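# Tighten a shoelace knot down onto a standing shoe

## Task

Draw the shoe's loose lace knot downward until it sits snug against the shoe, while keeping the shoe upright on the table; if the shoe ends up not standing on the table, the task is failed.

## Robot and tools

Robot: two arms, left_arm and right_arm, each with a two-finger gripper. Base positions in the scene frame: left_arm (-0.020, +0.256, 0) m, quat_wxyz (+1.000, 0, 0, -0.014); right_arm (+0.004, -0.232, 0) m, quat_wxyz (+1.000, 0, 0, -0.008). A two-camera stand is fixed to the floor behind the arms. Joint ranges in rad, base to gripper: waist -2.618 to 3.054, shoulder 0.000 to 3.142, elbow 0.000 to 3.142 (straight at 2.901), wrist pitch -1.571 to 1.571, wrist yaw -1.571 to 1.571, wrist roll -2.094 to 2.094.

Frame: the scene frame has its origin at table-top height, halfway between the nominal bases; +z is up, +x points out over the table, and left_arm is on the +y side (arm names do not match image sides). Positions, velocities and targets are given in this frame. A gripper's fingers extend along its own +z and close along its own y; end_effector_position is the point between the pads, about 1 cm short of the tips. Printed poses may be wrong by a few cm, more at long reach.

The 14-number row: used by execute_actions and move. It is one flat list covering both arms: dx, dy, dz, rx, ry, rz, opening for left_arm, then the same seven for right_arm. Each number lies in [-1, 1]. The six pose numbers are offsets (not poses) from that arm's Hand target as it was when the action or move began, along scene-frame axes; 1.0 equals 0.6 m for dx/dy/dz or 180 degrees for rotation, and rx, ry, rz form a single rotation vector turning about the Hand target's position. A translation longer than 1.0 may be scaled down along its direction. The opening is absolute: +1 fully open (0.094 m), -1 closed. Sending 0 for all six pose numbers asks nothing new of an arm, but a 0 opening is a real command, so resend the current opening to keep the gripper unchanged.

execute_actions(actions, cameras): actions is a list of actions; each action is a table of up to 15 rows, one per 1/30 s step, and a short table repeats its last row to step 15. Every row counts from the action's start pose, not from the previous row, and each new action starts from the current Hand target, so repeating an offset adds more motion. An empty actions list returns full state and camera images. cameras picks names, ["all"], or [] for none.

move(target, speed, blend, opening_speed, grip_force, blocking, cameras): target is one 14-number row or a list of up to 15 rows; all rows are offsets from the same starting Hand targets. Paths are straight lines, ending together, capped at 10 s total. speed is m/s, 0.002 to 2.9 (default 0.25), turns at twice that in rad/s; one value or one per target. blend (m) rounds corners between listed targets; 0 stops at each. opening_speed (0.2 or more, per second on the -1..+1 scale) closes fingers gradually, advisable on squashable items. grip_force sets newtons per finger pad, 10 to 50, one value or one per arm; it persists, and lower forces close slowly. blocking=false returns after about 0.5 s while motion continues. Paths do not avoid obstacles or the other arm. Avoid paths near an arm's own base (the elbow can whip round). The result adds a move: line, e.g. done, off_target, moving, held or fault, plus limits (paced = pose was clipped, held = steps withheld).

wait(seconds 0 to 3600, cameras): lets time pass without new commands; returns early if a running move ends. stop(cameras): brakes a running move. zoom_image(camera, region [x0, y0, x1, y1], at most 504x504 px) enlarges part of the newest image from cam_head_left, cam_head_right, cam_high, cam_low, cam_left_wrist or cam_right_wrist (all 672x504). finished_scene(scene 1 to 3) ends the scene irreversibly; the goal must hold without the robot. After ending scene 1, make no further call in that reply.

Results: Hand target is the last commanded pose after clipping (orientation is clipped to within 40 degrees of the measured one); grippers often settle a few cm short, and the next execute_actions call, even all zeros, re-requests it; otherwise send the remaining distance. grip_measured uses the opening scale and can read up to about 2.5 mm wide when empty, and narrower than a firmly held part. Joint torques are whole drive outputs with offsets and noise; numbers 1 to 3 wrap at ±28 N m. Joint velocities may read "within noise". Tool commands show present commands. MOTOR HOT appears at 75 °C; at 90 °C the arm folds and idles; at 100 °C it falls. Holding loads, stretching out or pushing into unreachable poses heats motors.

Avoid: tipping the shoe or pushing it off the table, dropping or releasing moving items, fast hits on the table or fixed things, any contact or squeeze between the two arms or grippers (the clearance check does not catch gripper-to-gripper contact), strain on wrist camera cables, and pressing beyond contact, since a target past the surface pushes harder and faster moves hit harder. To release a push, command the target back past the gripper.

Each tool is called after "Emit:" by a JSON object that holds its "op" and its "data", one argument or row to a line.

## Session

Emit:
{"op": "execute_actions", "data": {
  "actions": []
}}

Scene clock: 0.00 s.
left_arm: end_effector_position=(+0.3711, +0.3071, +0.1820) grip_measured=+1.000 end_effector_quat_wxyz=(+0.573, -0.162, +0.801, -0.063) | right_arm: end_effector_position=(+0.3922, -0.2039, +0.2913) grip_measured=+1.000 end_effector_quat_wxyz=(+0.556, +0.207, +0.791, +0.147)
Joint positions: left_arm=[0.185 1.21 0.565 0.301 0.063 -0.287 0.094] | right_arm=[0.138 1.11 0.954 -0.191 0.113 0.555 0.094]
Joint velocities: within noise
Joint torques (N m): no reading
Motor temperatures (°C): left_arm=[25 27 31 31 28 26 27] | right_arm=[28 30 31 28 28 27 27]
Heat: left arm: 31 °C; right arm: 31 °C.
Hand target: left_arm +0.3708, +0.3071, +0.1838; +0.573, -0.161, +0.801, -0.062 | right_arm +0.3917, -0.2044, +0.3014; +0.567, +0.206, +0.784, +0.149
Tool commands: left_gripper/opening=+1.0 right_gripper/opening=+1.0

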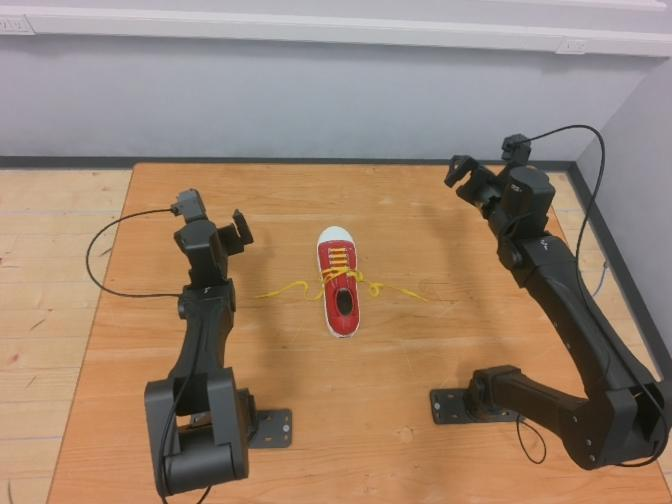

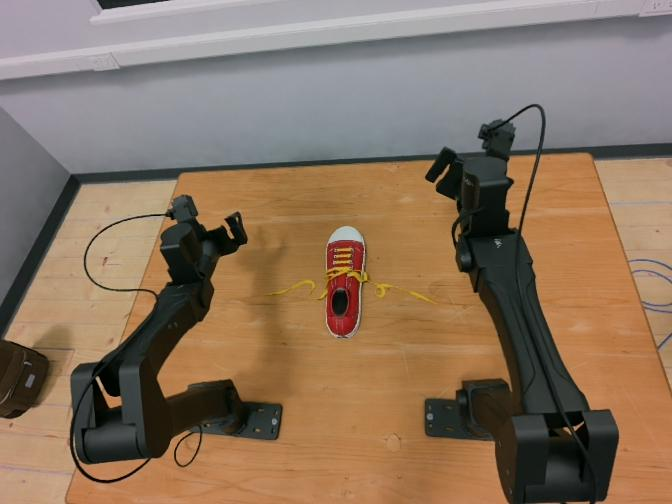

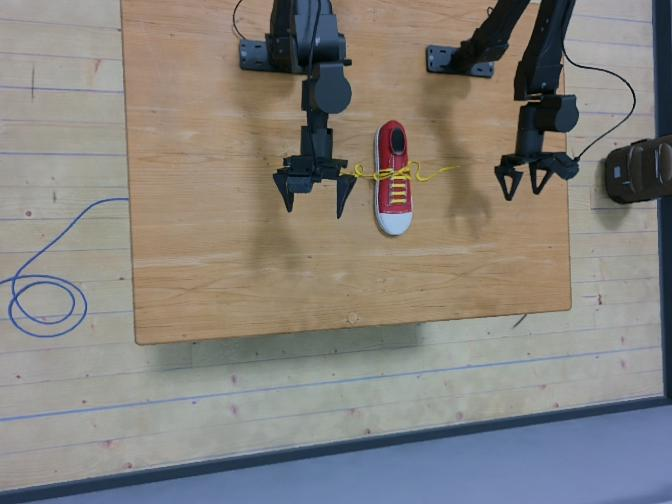

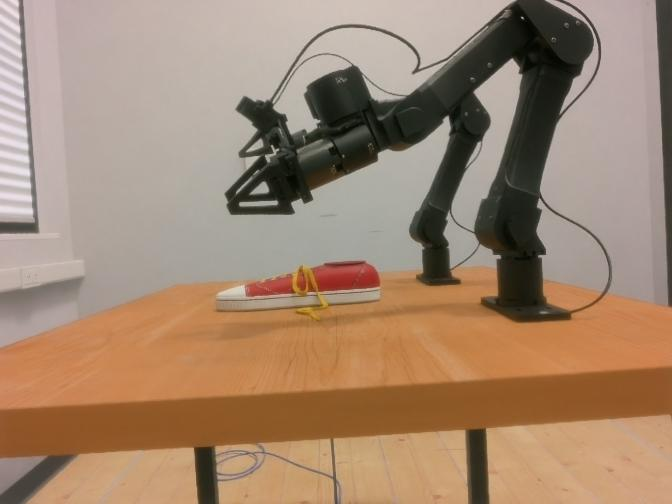

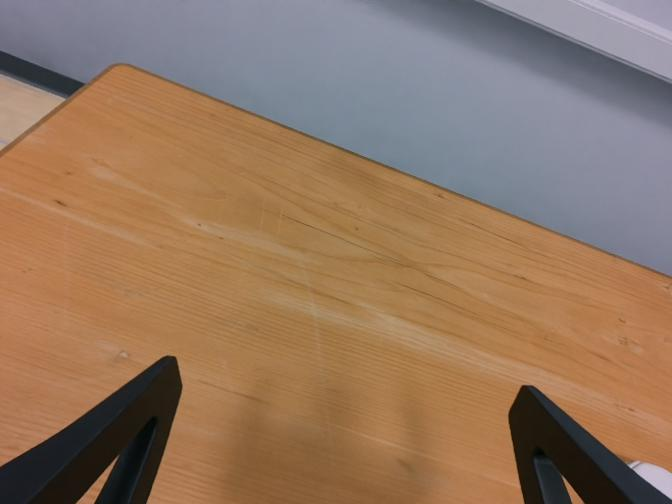

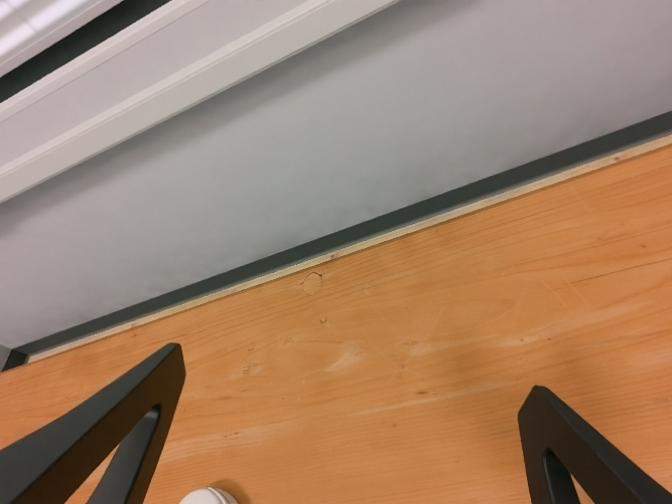

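Emit:
{"op": "move", "data": {
  "target": [-0.152,-0.145,-0.073,-0.258,0.321,0.323,0.2,-0.187,0.2,-0.268,0.21,0.359,-0.29,0.2],
  "speed": 0.4,
  "cameras": ["cam_head_left","cam_head_right","cam_high","cam_left_wrist","cam_right_wrist"]
}}

Scene clock: 21.33 s.
left_arm: end_effector_position=(+0.2775, +0.2185, +0.1387) grip_measured=+0.201 end_effector_quat_wxyz=(-0.004, +0.703, -0.711, +0.007) | right_arm: end_effector_position=(+0.2783, -0.0828, +0.1354) grip_measured=+0.202 end_effector_quat_wxyz=(+0.000, +0.703, +0.711, +0.005)
Joint positions: left_arm=[-0.098 1.662 1.453 -1.346 0.003 -1.685 0.056] | right_arm=[0.51 1.715 1.499 -1.346 -0.003 2.053 0.056]
Joint torques (N m): left_arm=[0.4 -6.3 9.03 0.38 -0.04 -0.07] | right_arm=[-0.57 -7.39 9.05 -0.07 -0.02 0.11]
Motor temperatures (°C): left_arm=[25 27 34 36 28 26 27] | right_arm=[28 31 33 32 28 26 27]
Heat: left arm: 36 °C; right arm: 33 °C.
Hand target: left_arm +0.2796, +0.2201, +0.1399; +0.000, +0.707, -0.707, +0.000 | right_arm +0.2796, -0.0845, +0.1405; -0.001, +0.708, +0.707, +0.001
Off the commanded pose: left_arm 0.003 m, 1 deg | right_arm 0.005 m, 1 deg.
move: done

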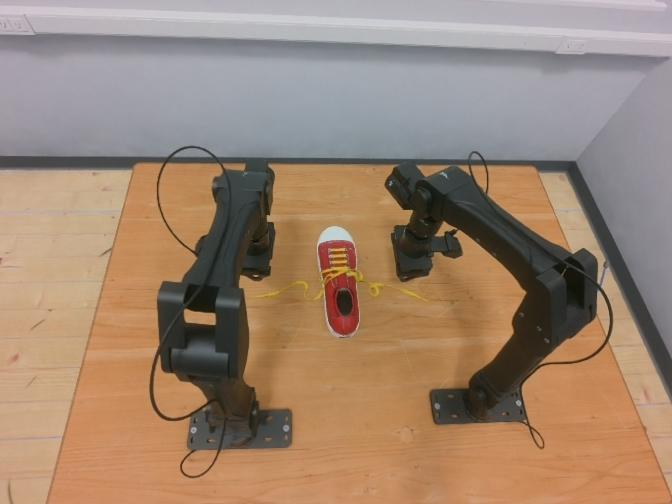

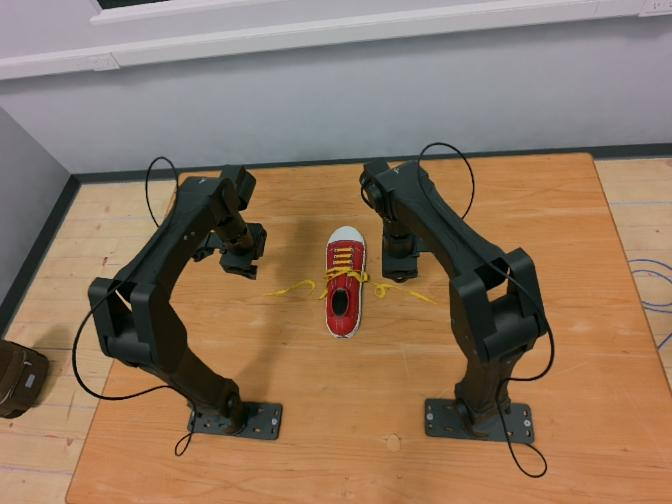

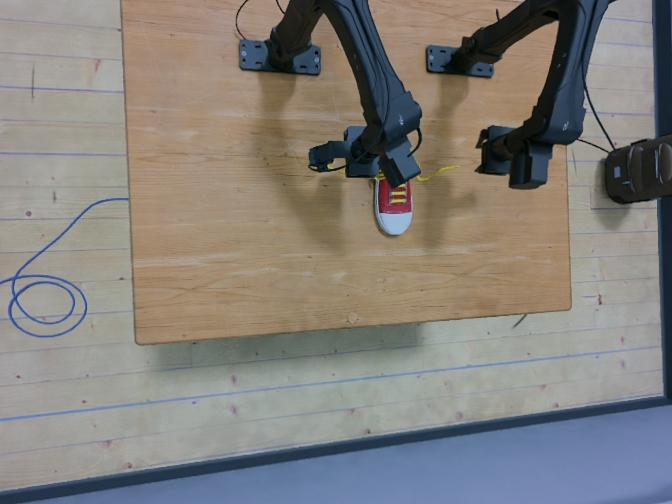

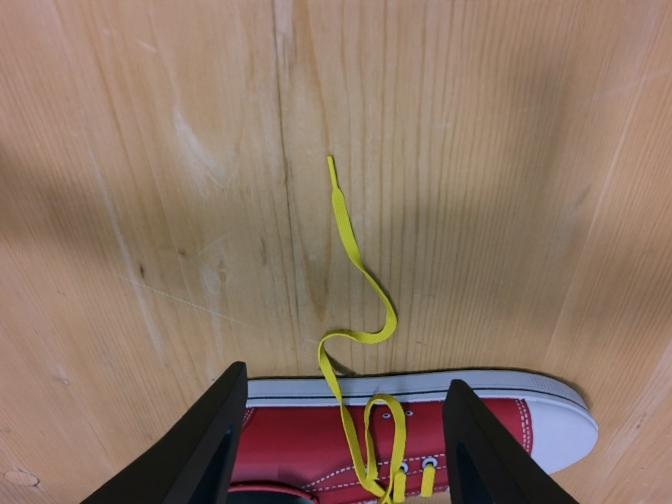

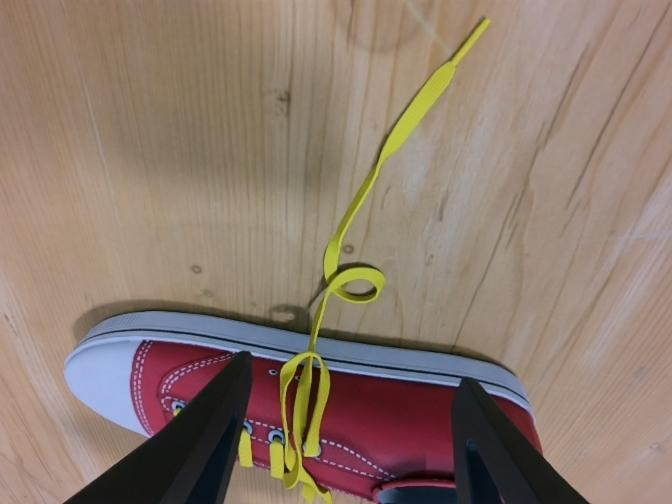

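Emit:
{"op": "move", "data": {
  "target": [0.006,0,-0.178,0,0,0,0.2,0.004,0,-0.175,0,0,0,0.2],
  "speed": 0.25,
  "cameras": ["cam_left_wrist","cam_right_wrist","cam_low"]
}}

Scene clock: 40.47 s.
left_arm: end_effector_position=(+0.2878, +0.2170, +0.0412) grip_measured=+0.201 end_effector_quat_wxyz=(-0.006, +0.703, -0.711, +0.011) | right_arm: end_effector_position=(+0.2822, -0.0817, +0.0393) grip_measured=+0.202 end_effector_quat_wxyz=(-0.001, +0.704, +0.710, +0.004)
Joint positions: left_arm=[-0.098 1.75 1.16 -0.954 0.004 -1.685 0.056] | right_arm=[0.506 1.791 1.201 -0.975 -0.004 2.054 0.056]
Joint torques (N m): left_arm=[0.44 -7.34 5.08 0.62 -0.06 -0.07] | right_arm=[-0.57 -8.09 5 0.3 0.01 0.03]
Heat: left arm: 35 °C; right arm: 35 °C.
Hand target: left_arm +0.2833, +0.2201, +0.0332; +0.000, +0.707, -0.707, +0.000 | right_arm +0.2818, -0.0845, +0.0354; -0.001, +0.708, +0.707, +0.001
Off the commanded pose: left_arm 0.010 m, 2 deg | right_arm 0.005 m, 1 deg.
move: done
Images, in order (width x height): cam_low 672x504, cam_left_wrist 672x504, cam_right_wrist 672x504.

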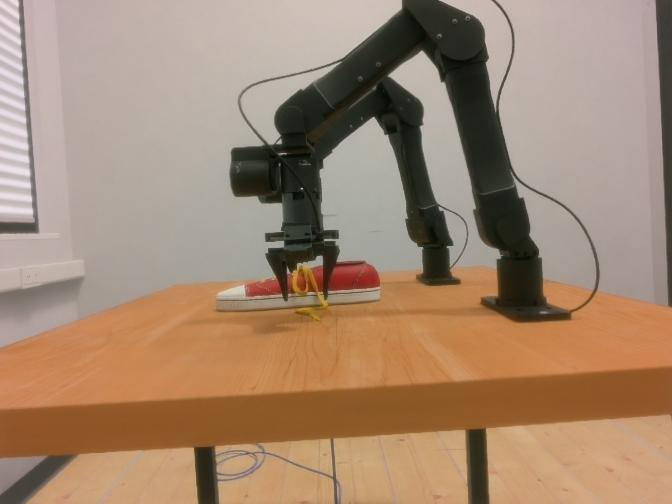

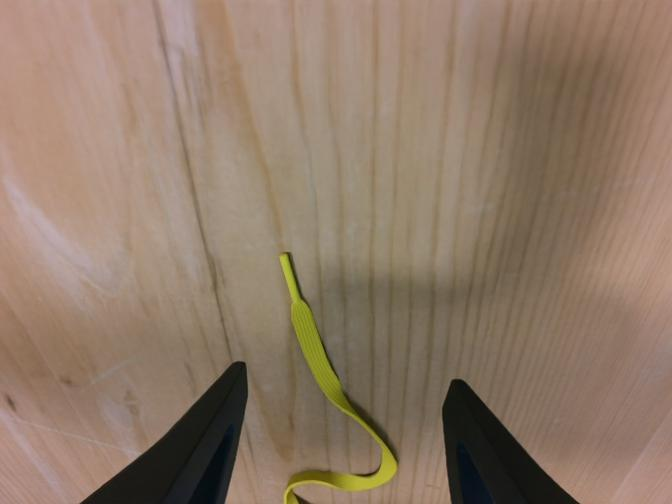

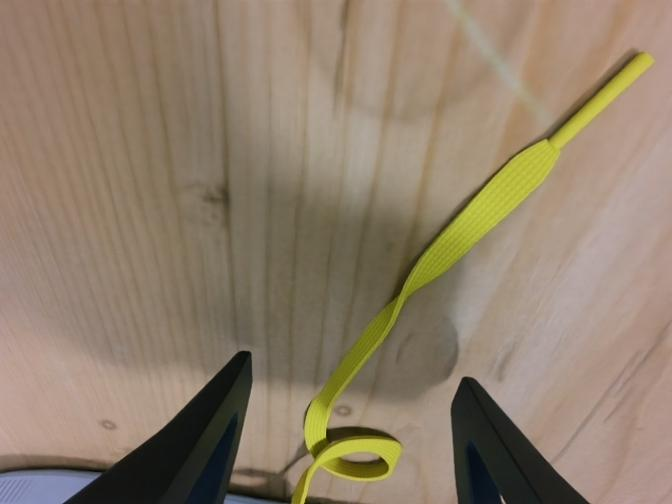

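Emit:
{"op": "move", "data": {
  "target": [
    [-0.023,-0.015,-0.047,0,0,0,0.2,-0.01,0,-0.042,0,0,0,0.2],
    [-0.023,-0.015,-0.047,0,0,0,-1,-0.01,0,-0.042,0,0,0,-1]
  ],
  "speed": 0.12,
  "cameras": ["cam_left_wrist","cam_right_wrist"]
}}

Scene clock: 47.73 s.
left_arm: end_effector_position=(+0.2777, +0.2097, +0.0155) grip_measured=-0.990 end_effector_quat_wxyz=(-0.009, +0.706, -0.708, +0.017) | right_arm: end_effector_position=(+0.2745, -0.0815, +0.0302) grip_measured=-0.971 end_effector_quat_wxyz=(-0.009, +0.705, +0.709, +0.007)
Joint positions: left_arm=[-0.125 1.746 1.043 -0.828 0.006 -1.72 0] | right_arm=[0.509 1.778 1.146 -0.931 -0.02 2.06 0.001]
Joint torques (N m): left_arm=[-0.31 -6.5 4.63 0.64 -0.07 -0.07] | right_arm=[-0.03 -5.67 2.54 0.84 0.19 0.04]
Heat: left arm: 35 °C; right arm: 34 °C.
Hand target: left_arm +0.2693, +0.2111, +0.0049; +0.000, +0.707, -0.707, +0.000 | right_arm +0.2759, -0.0845, +0.0103; -0.001, +0.708, +0.707, +0.000
Off the commanded pose: left_arm 0.013 m, 2 deg | right_arm 0.020 m, 1 deg.
move: off_target (left_arm, right_arm); target 2's new opening was sent with right_arm's hand 0.021 m and 1 deg from that target

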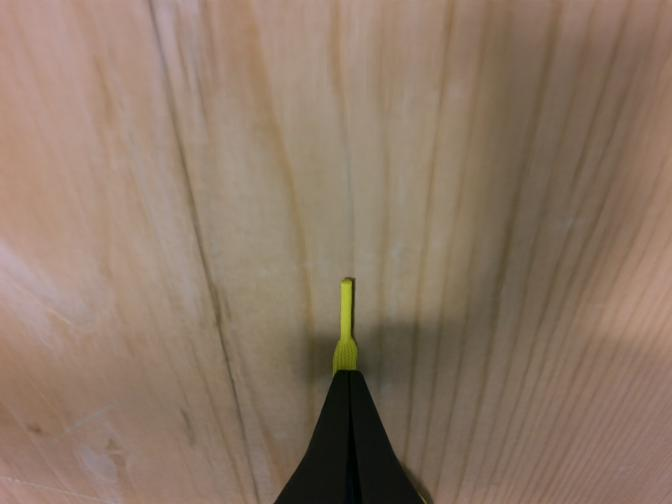

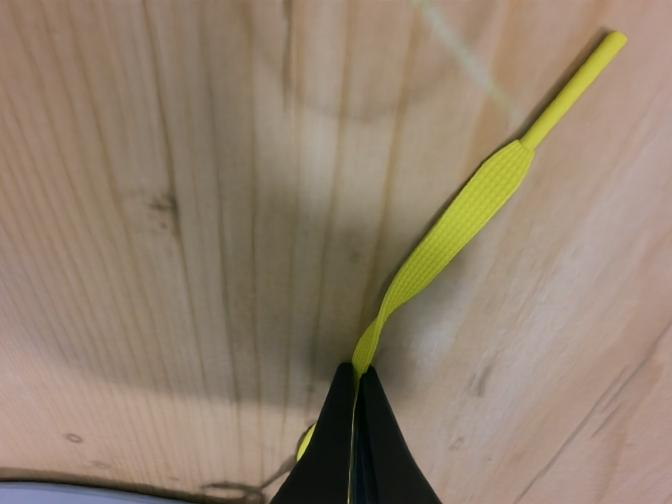

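Emit:
{"op": "move", "data": {
  "target": [0.01,0.035,0.1,0,0,0,-1,0,-0.035,0.1,0,0,0,-1],
  "speed": 0.2,
  "cameras": ["cam_left_wrist","cam_right_wrist","cam_head_right","cam_low"]
}}

Scene clock: 53.57 s.
left_arm: end_effector_position=(+0.2734, +0.2303, +0.0560) grip_measured=-0.990 end_effector_quat_wxyz=(+0.008, +0.709, -0.706, -0.002) | right_arm: end_effector_position=(+0.2728, -0.1027, +0.0592) grip_measured=-0.972 end_effector_quat_wxyz=(-0.010, +0.709, +0.706, -0.003)
Joint positions: left_arm=[-0.056 1.71 1.174 -1.048 0.009 -1.659 0] | right_arm=[0.451 1.72 1.198 -1.063 -0.017 2.01 0.001]
Joint torques (N m): left_arm=[0.12 -9.5 7.87 0.31 -0.09 0.06] | right_arm=[-0.38 -9.61 8.44 -0.11 0.14 -0.11]
Heat: left arm: 34 °C; right arm: 33 °C.
Hand target: left_arm +0.2753, +0.2322, +0.0649; +0.000, +0.707, -0.707, +0.000 | right_arm +0.2758, -0.1055, +0.0703; -0.001, +0.708, +0.707, +0.000
Off the commanded pose: left_arm 0.009 m, 1 deg | right_arm 0.012 m, 1 deg.
move: off_target (right_arm)
Images, in order (width x height): cam_head_right 672x504, cam_low 672x504, cam_left_wrist 672x504, cam_right_wrist 672x504.

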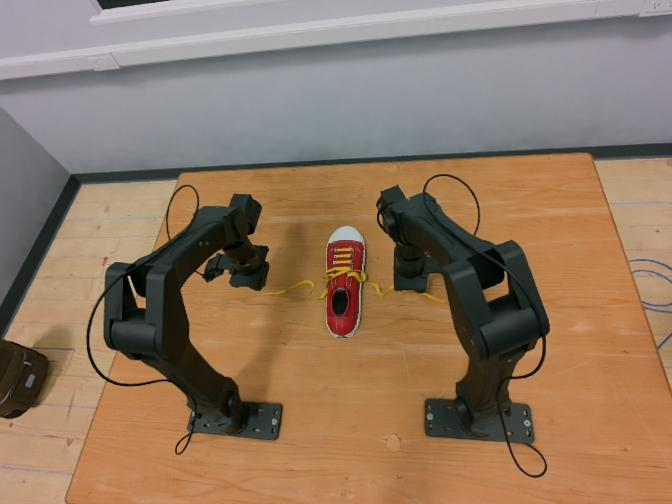

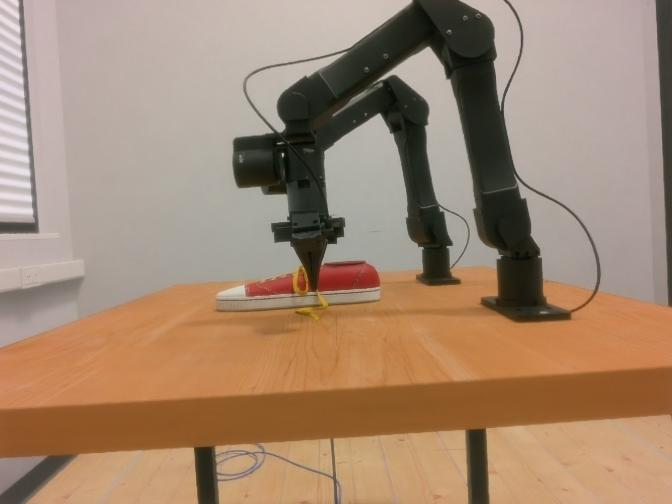

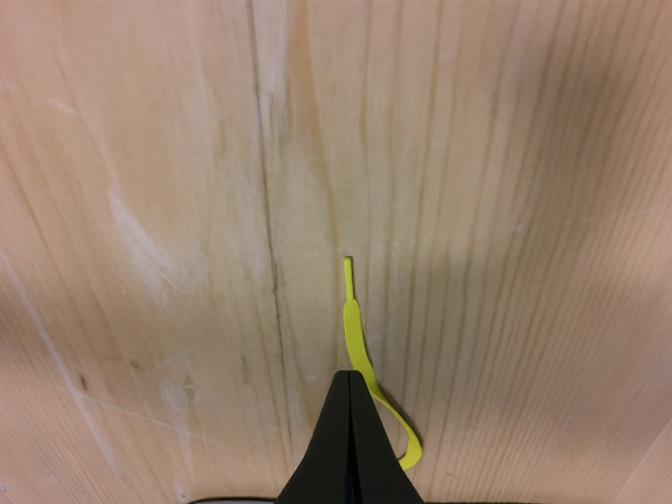

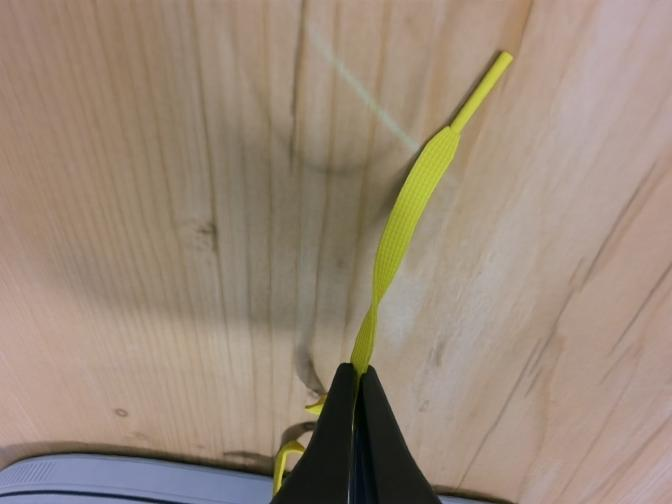

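Emit:
{"op": "move", "data": {
  "target": [
    [0.007,-0.045,-0.08,0,0,0,0.0,0,0,0,0,0,0,-1],
    [0.007,-0.045,-0.122,0,0,0,0.0,0,0,0,0,0,0,-1],
    [0.007,-0.045,-0.122,0,0,0,-1,0,0,0,0,0,0,-1],
    [0.007,0.0,-0.03,0,0,0,-1,0,0,0,0,0,0,-1]
  ],
  "speed": [0.2,0.06,0.1,0.15],
  "cameras": ["cam_left_wrist","cam_low"]
}}

Scene clock: 62.87 s.
left_arm: end_effector_position=(+0.2759, +0.2295, +0.0365) grip_measured=-0.965 end_effector_quat_wxyz=(+0.011, +0.709, -0.706, -0.003) | right_arm: end_effector_position=(+0.2727, -0.1027, +0.0592) grip_measured=-0.972 end_effector_quat_wxyz=(-0.010, +0.708, +0.706, -0.003)
Joint positions: left_arm=[-0.055 1.749 1.138 -0.978 0.014 -1.658 0.002] | right_arm=[0.451 1.72 1.198 -1.063 -0.017 2.01 0.001]
Joint torques (N m): left_arm=[0.08 -10.13 7.95 0.32 -0.14 0.08] | right_arm=[-0.39 -9.52 8.4 -0.09 0.14 -0.09]
Heat: left arm: 34 °C; right arm: 34 °C.
Hand target: left_arm +0.2795, +0.2321, +0.0469; +0.000, +0.707, -0.707, +0.000 | right_arm +0.2758, -0.1055, +0.0703; -0.001, +0.707, +0.707, +0.001
Off the commanded pose: left_arm 0.011 m, 1 deg | right_arm 0.012 m, 1 deg.
move: off_target (left_arm); target 3's new opening was sent with left_arm's hand 0.021 m and 2 deg from that target
Images, in order (width x height): cam_low 672x504, cam_left_wrist 672x504.

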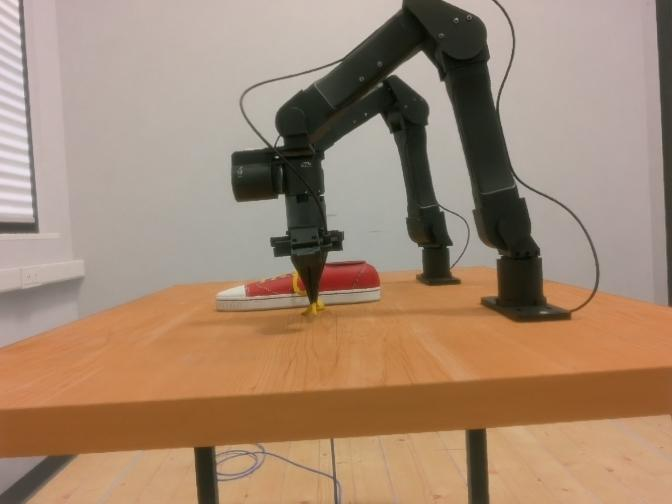

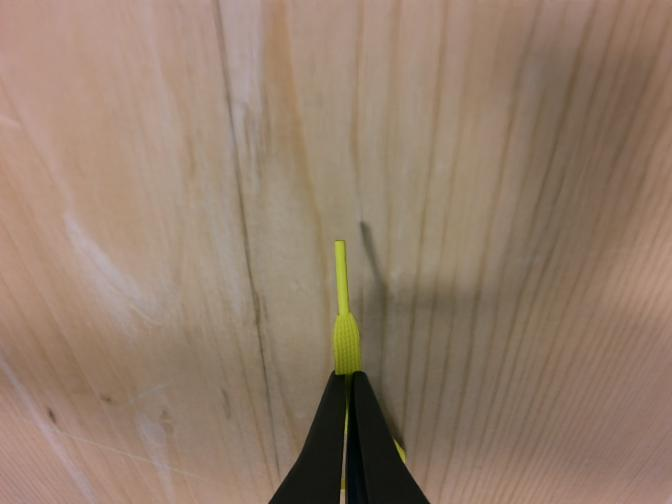

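Emit:
{"op": "move", "data": {
  "target": [0,0.1,0.05,0,0,0,-1,0,-0.13,0.01,0,0,0,-1],
  "speed": 0.1,
  "cameras": ["cam_head_left","cam_head_right","cam_low"]
}}

Emit:
{"op": "zoom_image", "data": {
  "camera": "cam_head_right",
  "region": [220, 200, 470, 360]
}}

Emit:
{"op": "zoom_image", "data": {
  "camera": "cam_low",
  "region": [200, 220, 400, 340]
}}

Scene clock: 70.57 s.
left_arm: end_effector_position=(+0.2750, +0.2890, +0.0628) grip_measured=-0.965 end_effector_quat_wxyz=(+0.017, +0.709, -0.705, -0.006) | right_arm: end_effector_position=(+0.2855, -0.1788, +0.0731) grip_measured=-0.972 end_effector_quat_wxyz=(-0.001, +0.709, +0.705, +0.010)
Joint positions: left_arm=[0.145 1.731 1.226 -1.1 0.012 -1.459 0.002] | right_arm=[0.191 1.637 1.163 -1.082 -0.014 1.751 0.001]
Joint torques (N m): left_arm=[0.06 -10.78 8.57 0.3 -0.13 0.07] | right_arm=[-0.36 -9.59 4.89 -0.02 0.12 -0.09]
Motor temperatures (°C): left_arm=[25 29 34 31 28 26 28] | right_arm=[28 35 33 28 28 26 28]
Heat: left arm: 34 °C; right arm: 35 °C.
Hand target: left_arm +0.2796, +0.2921, +0.0770; +0.000, +0.707, -0.707, +0.000 | right_arm +0.2758, -0.1835, +0.0763; -0.001, +0.708, +0.707, +0.000
Off the commanded pose: left_arm 0.015 m, 2 deg | right_arm 0.011 m, 1 deg.
move: off_target (left_arm, right_arm)

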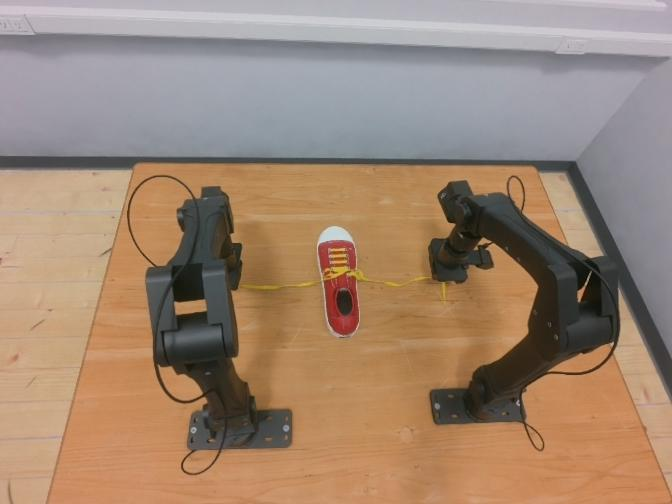

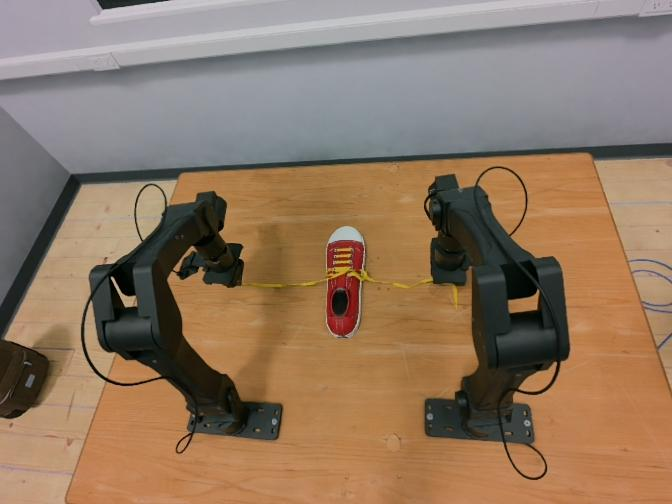

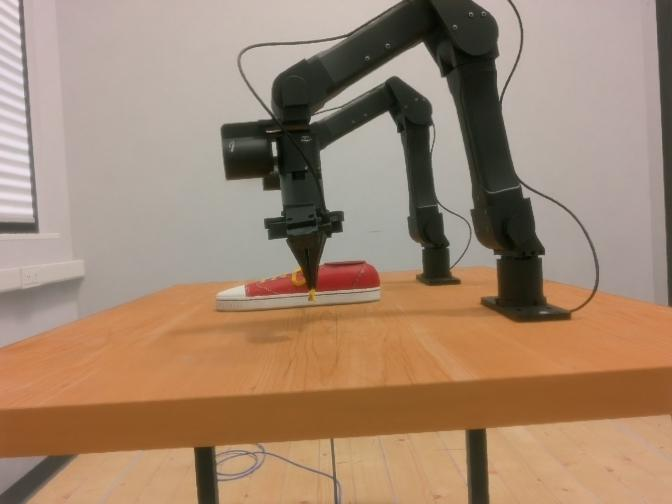

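Scaled by 2.016 from the camera's image (finer frame: 960x720).

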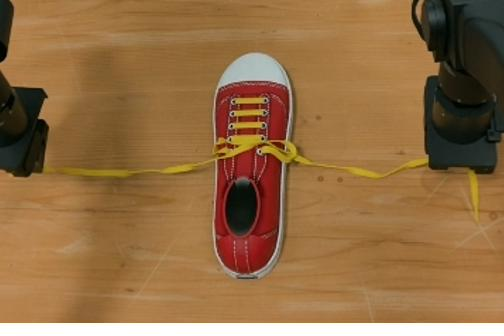

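Scaled by 2.520 from the camera's image (finer frame: 960x720).

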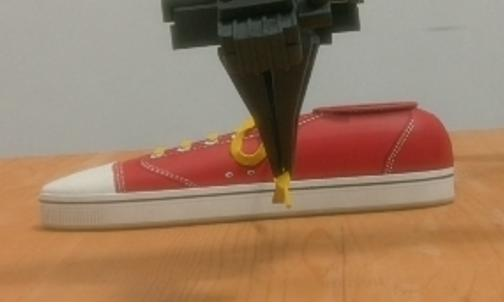

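Emit:
{"op": "move", "data": {
  "target": [0.025,0.1,0,0,0,0,-1,0.025,-0.1,0,0,0,0,-1],
  "speed": 0.1,
  "cameras": ["cam_head_right","cam_low"]
}}

Emit:
{"op": "zoom_image", "data": {
  "camera": "cam_head_right",
  "region": [220, 200, 470, 360]
}}

Emit:
{"op": "zoom_image", "data": {
  "camera": "cam_low",
  "region": [200, 220, 400, 340]
}}

Scene clock: 75.43 s.
left_arm: end_effector_position=(+0.2922, +0.3490, +0.0770) grip_measured=-0.965 end_effector_quat_wxyz=(-0.003, +0.709, -0.705, +0.009) | right_arm: end_effector_position=(+0.2891, -0.2409, +0.0731) grip_measured=-0.972 end_effector_quat_wxyz=(-0.001, +0.709, +0.705, +0.008)
Joint positions: left_arm=[0.322 1.782 1.345 -1.121 0.012 -1.282 0.002] | right_arm=[-0.027 1.637 1.163 -1.088 -0.012 1.534 0.001]
Joint torques (N m): left_arm=[0.01 -7.27 8.98 0.38 -0.13 0.07] | right_arm=[-0.27 -6.26 8.81 -0.03 0.1 -0.19]
Heat: left arm: 34 °C; right arm: 35 °C.
Hand target: left_arm +0.2945, +0.3521, +0.0769; +0.000, +0.707, -0.707, +0.000 | right_arm +0.2908, -0.2434, +0.0763; -0.001, +0.708, +0.707, +0.001
Off the commanded pose: left_arm 0.004 m, 1 deg | right_arm 0.004 m, 1 deg.
move: done

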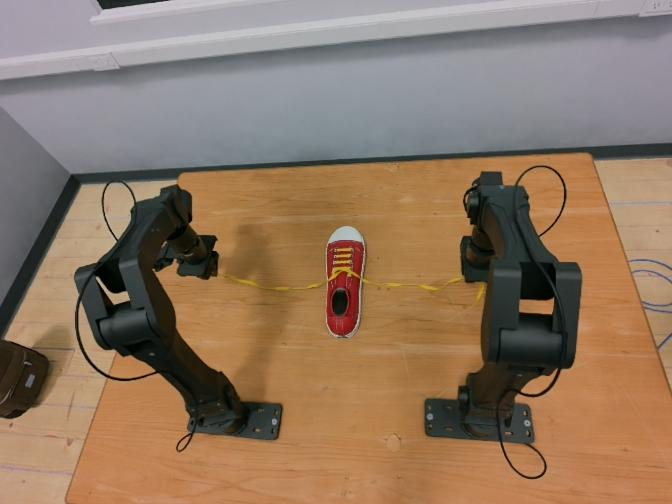

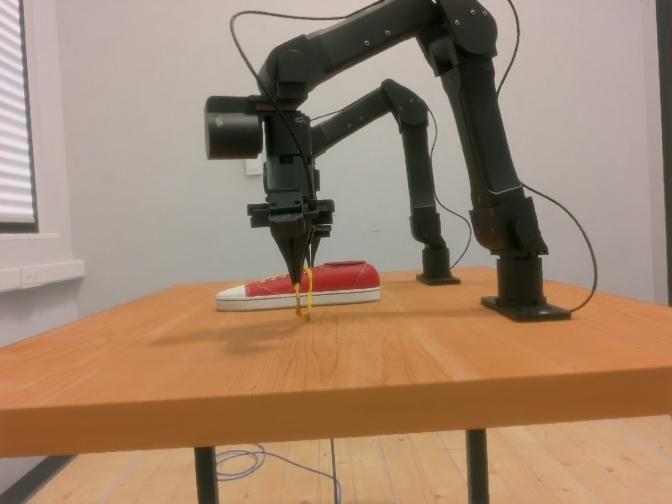

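Scaled by 2.016 from the camera's image (finer frame: 960x720).

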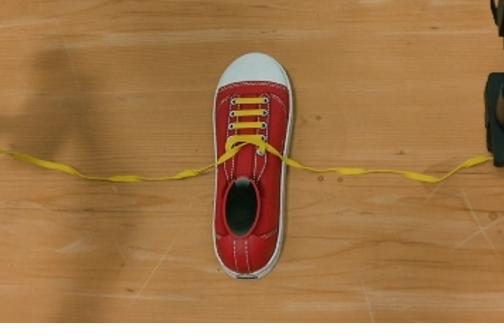

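Scaled by 2.520 from the camera's image (finer frame: 960x720).

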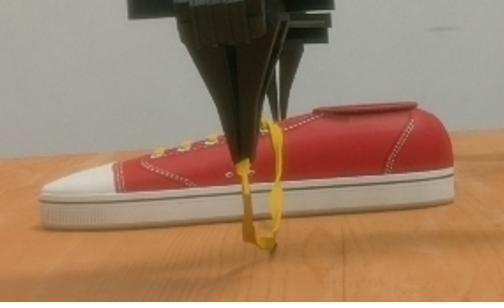

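Emit:
{"op": "move", "data": {
  "target": [0,0.11,0,0,0,0,-1,0,-0.11,0,0,0,0,-1],
  "speed": 0.08,
  "cameras": ["cam_head_right","cam_low"]
}}

Emit:
{"op": "zoom_image", "data": {
  "camera": "cam_head_right",
  "region": [280, 210, 410, 350]
}}

Emit:
{"op": "zoom_image", "data": {
  "camera": "cam_low",
  "region": [200, 220, 400, 340]
}}

Scene clock: 83.20 s.
left_arm: end_effector_position=(+0.2925, +0.4110, +0.0782) grip_measured=-0.965 end_effector_quat_wxyz=(-0.001, +0.707, -0.707, +0.010) | right_arm: end_effector_position=(+0.2865, -0.3000, +0.0713) grip_measured=-0.972 end_effector_quat_wxyz=(-0.011, +0.706, +0.708, +0.010)
Joint positions: left_arm=[0.496 1.873 1.466 -1.156 0.018 -1.103 0.002] | right_arm=[-0.242 1.675 1.197 -1.102 -0.029 1.311 0.001]
Joint torques (N m): left_arm=[0.39 -7.9 9.09 0.46 -0.16 0.09] | right_arm=[-0.96 -6.71 9.46 0.03 0.29 -0.13]
Heat: left arm: 35 °C; right arm: 34 °C.
Hand target: left_arm +0.2945, +0.4181, +0.0770; +0.000, +0.707, -0.707, +0.000 | right_arm +0.2908, -0.3094, +0.0763; -0.001, +0.708, +0.707, +0.001
Off the commanded pose: left_arm 0.007 m, 1 deg | right_arm 0.012 m, 2 deg.
move: off_target (right_arm)

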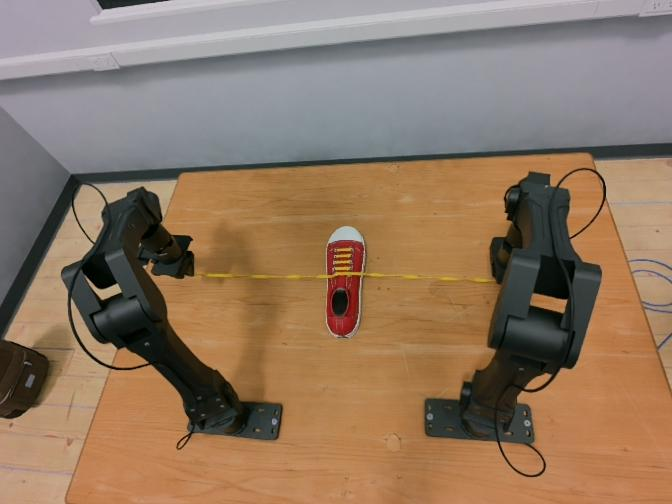

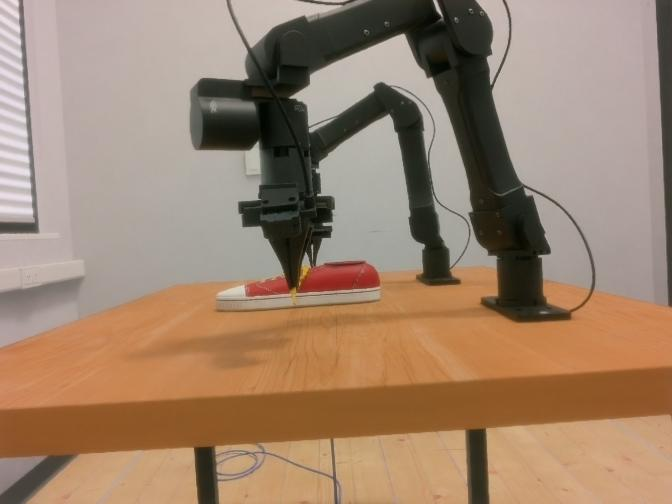

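Scaled by 3.600 from the camera's image (finer frame: 960x720).

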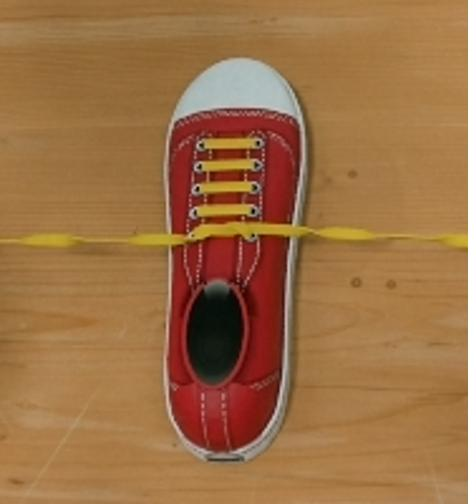

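Scaled by 2.520 from the camera's image (finer frame: 960x720).

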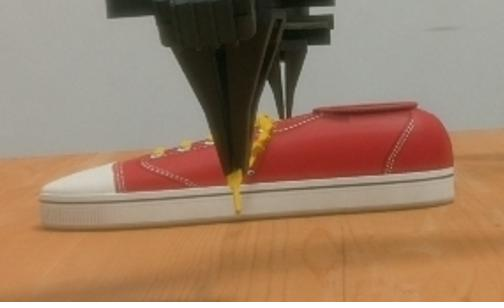

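Emit:
{"op": "move", "data": {
  "target": [
    [0,0.025,-0.05,0,0,0,-1,0,-0.025,-0.04,0,0,0,-1],
    [0,-0.03,-0.06,0,0,0,-1,0,0.03,-0.05,0,0,0,-1],
    [0,-0.03,-0.06,0,0,0,-0.3,0,0.03,-0.05,0,0,0,-0.3],
    [0,-0.03,0.06,0,0,0,-0.3,0,0.03,0.06,0,0,0,-0.3]
  ],
  "speed": [0.06,0.1,0.1,0.15],
  "cameras": ["cam_head_right","cam_low"]
}}

Emit:
{"op": "zoom_image", "data": {
  "camera": "cam_head_right",
  "region": [280, 210, 410, 350]
}}

Emit:
{"op": "zoom_image", "data": {
  "camera": "cam_low",
  "region": [200, 220, 400, 340]
}}

Scene clock: 91.60 s.
left_arm: end_effector_position=(+0.2941, +0.3965, +0.1016) grip_measured=-0.301 end_effector_quat_wxyz=(+0.013, +0.704, -0.710, +0.003) | right_arm: end_effector_position=(+0.2896, -0.2887, +0.1011) grip_measured=-0.302 end_effector_quat_wxyz=(-0.014, +0.706, +0.708, +0.002)
Joint positions: left_arm=[0.455 1.872 1.559 -1.279 0.016 -1.136 0.033] | right_arm=[-0.196 1.669 1.311 -1.233 -0.019 1.357 0.033]
Joint torques (N m): left_arm=[-0.01 -11.55 8.38 0.32 -0.14 -0.08] | right_arm=[0.17 -9.21 8.75 -0.01 0.16 0.05]
Heat: left arm: 35 °C; right arm: 34 °C.
Hand target: left_arm +0.2946, +0.4001, +0.1129; +0.000, +0.707, -0.707, +0.000 | right_arm +0.2909, -0.2915, +0.1123; -0.001, +0.708, +0.707, +0.001
Off the commanded pose: left_arm 0.012 m, 2 deg | right_arm 0.012 m, 2 deg.
move: off_target (left_arm, right_arm)

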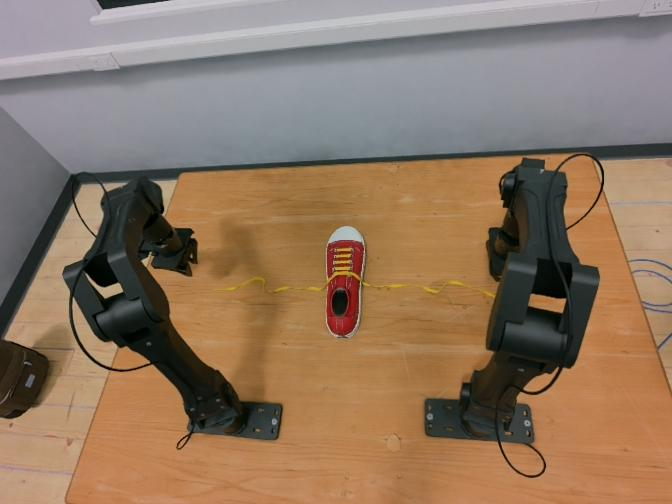

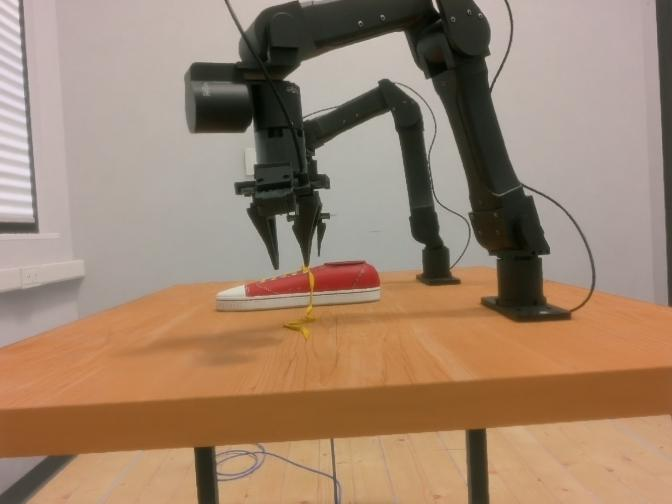

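Scaled by 3.600 from the camera's image (finer frame: 960x720).

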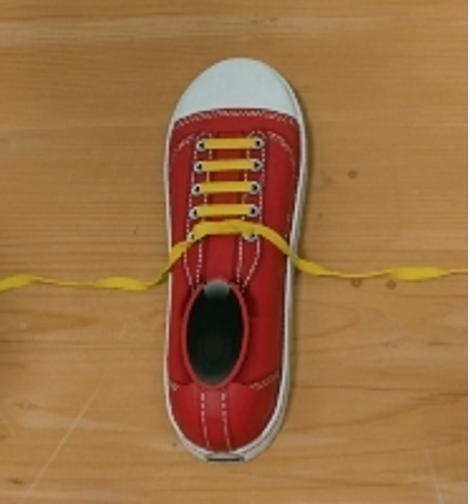

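Scaled by 2.520 from the camera's image (finer frame: 960x720).

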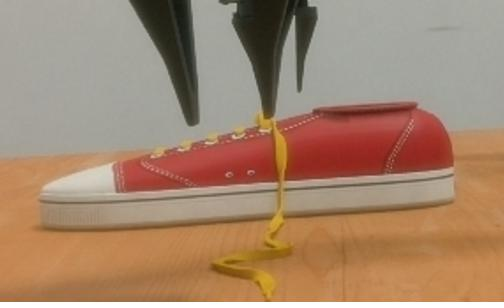

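Emit:
{"op": "finished_scene", "data": {
  "scene": 2
}}

The scene is finished: the task was done.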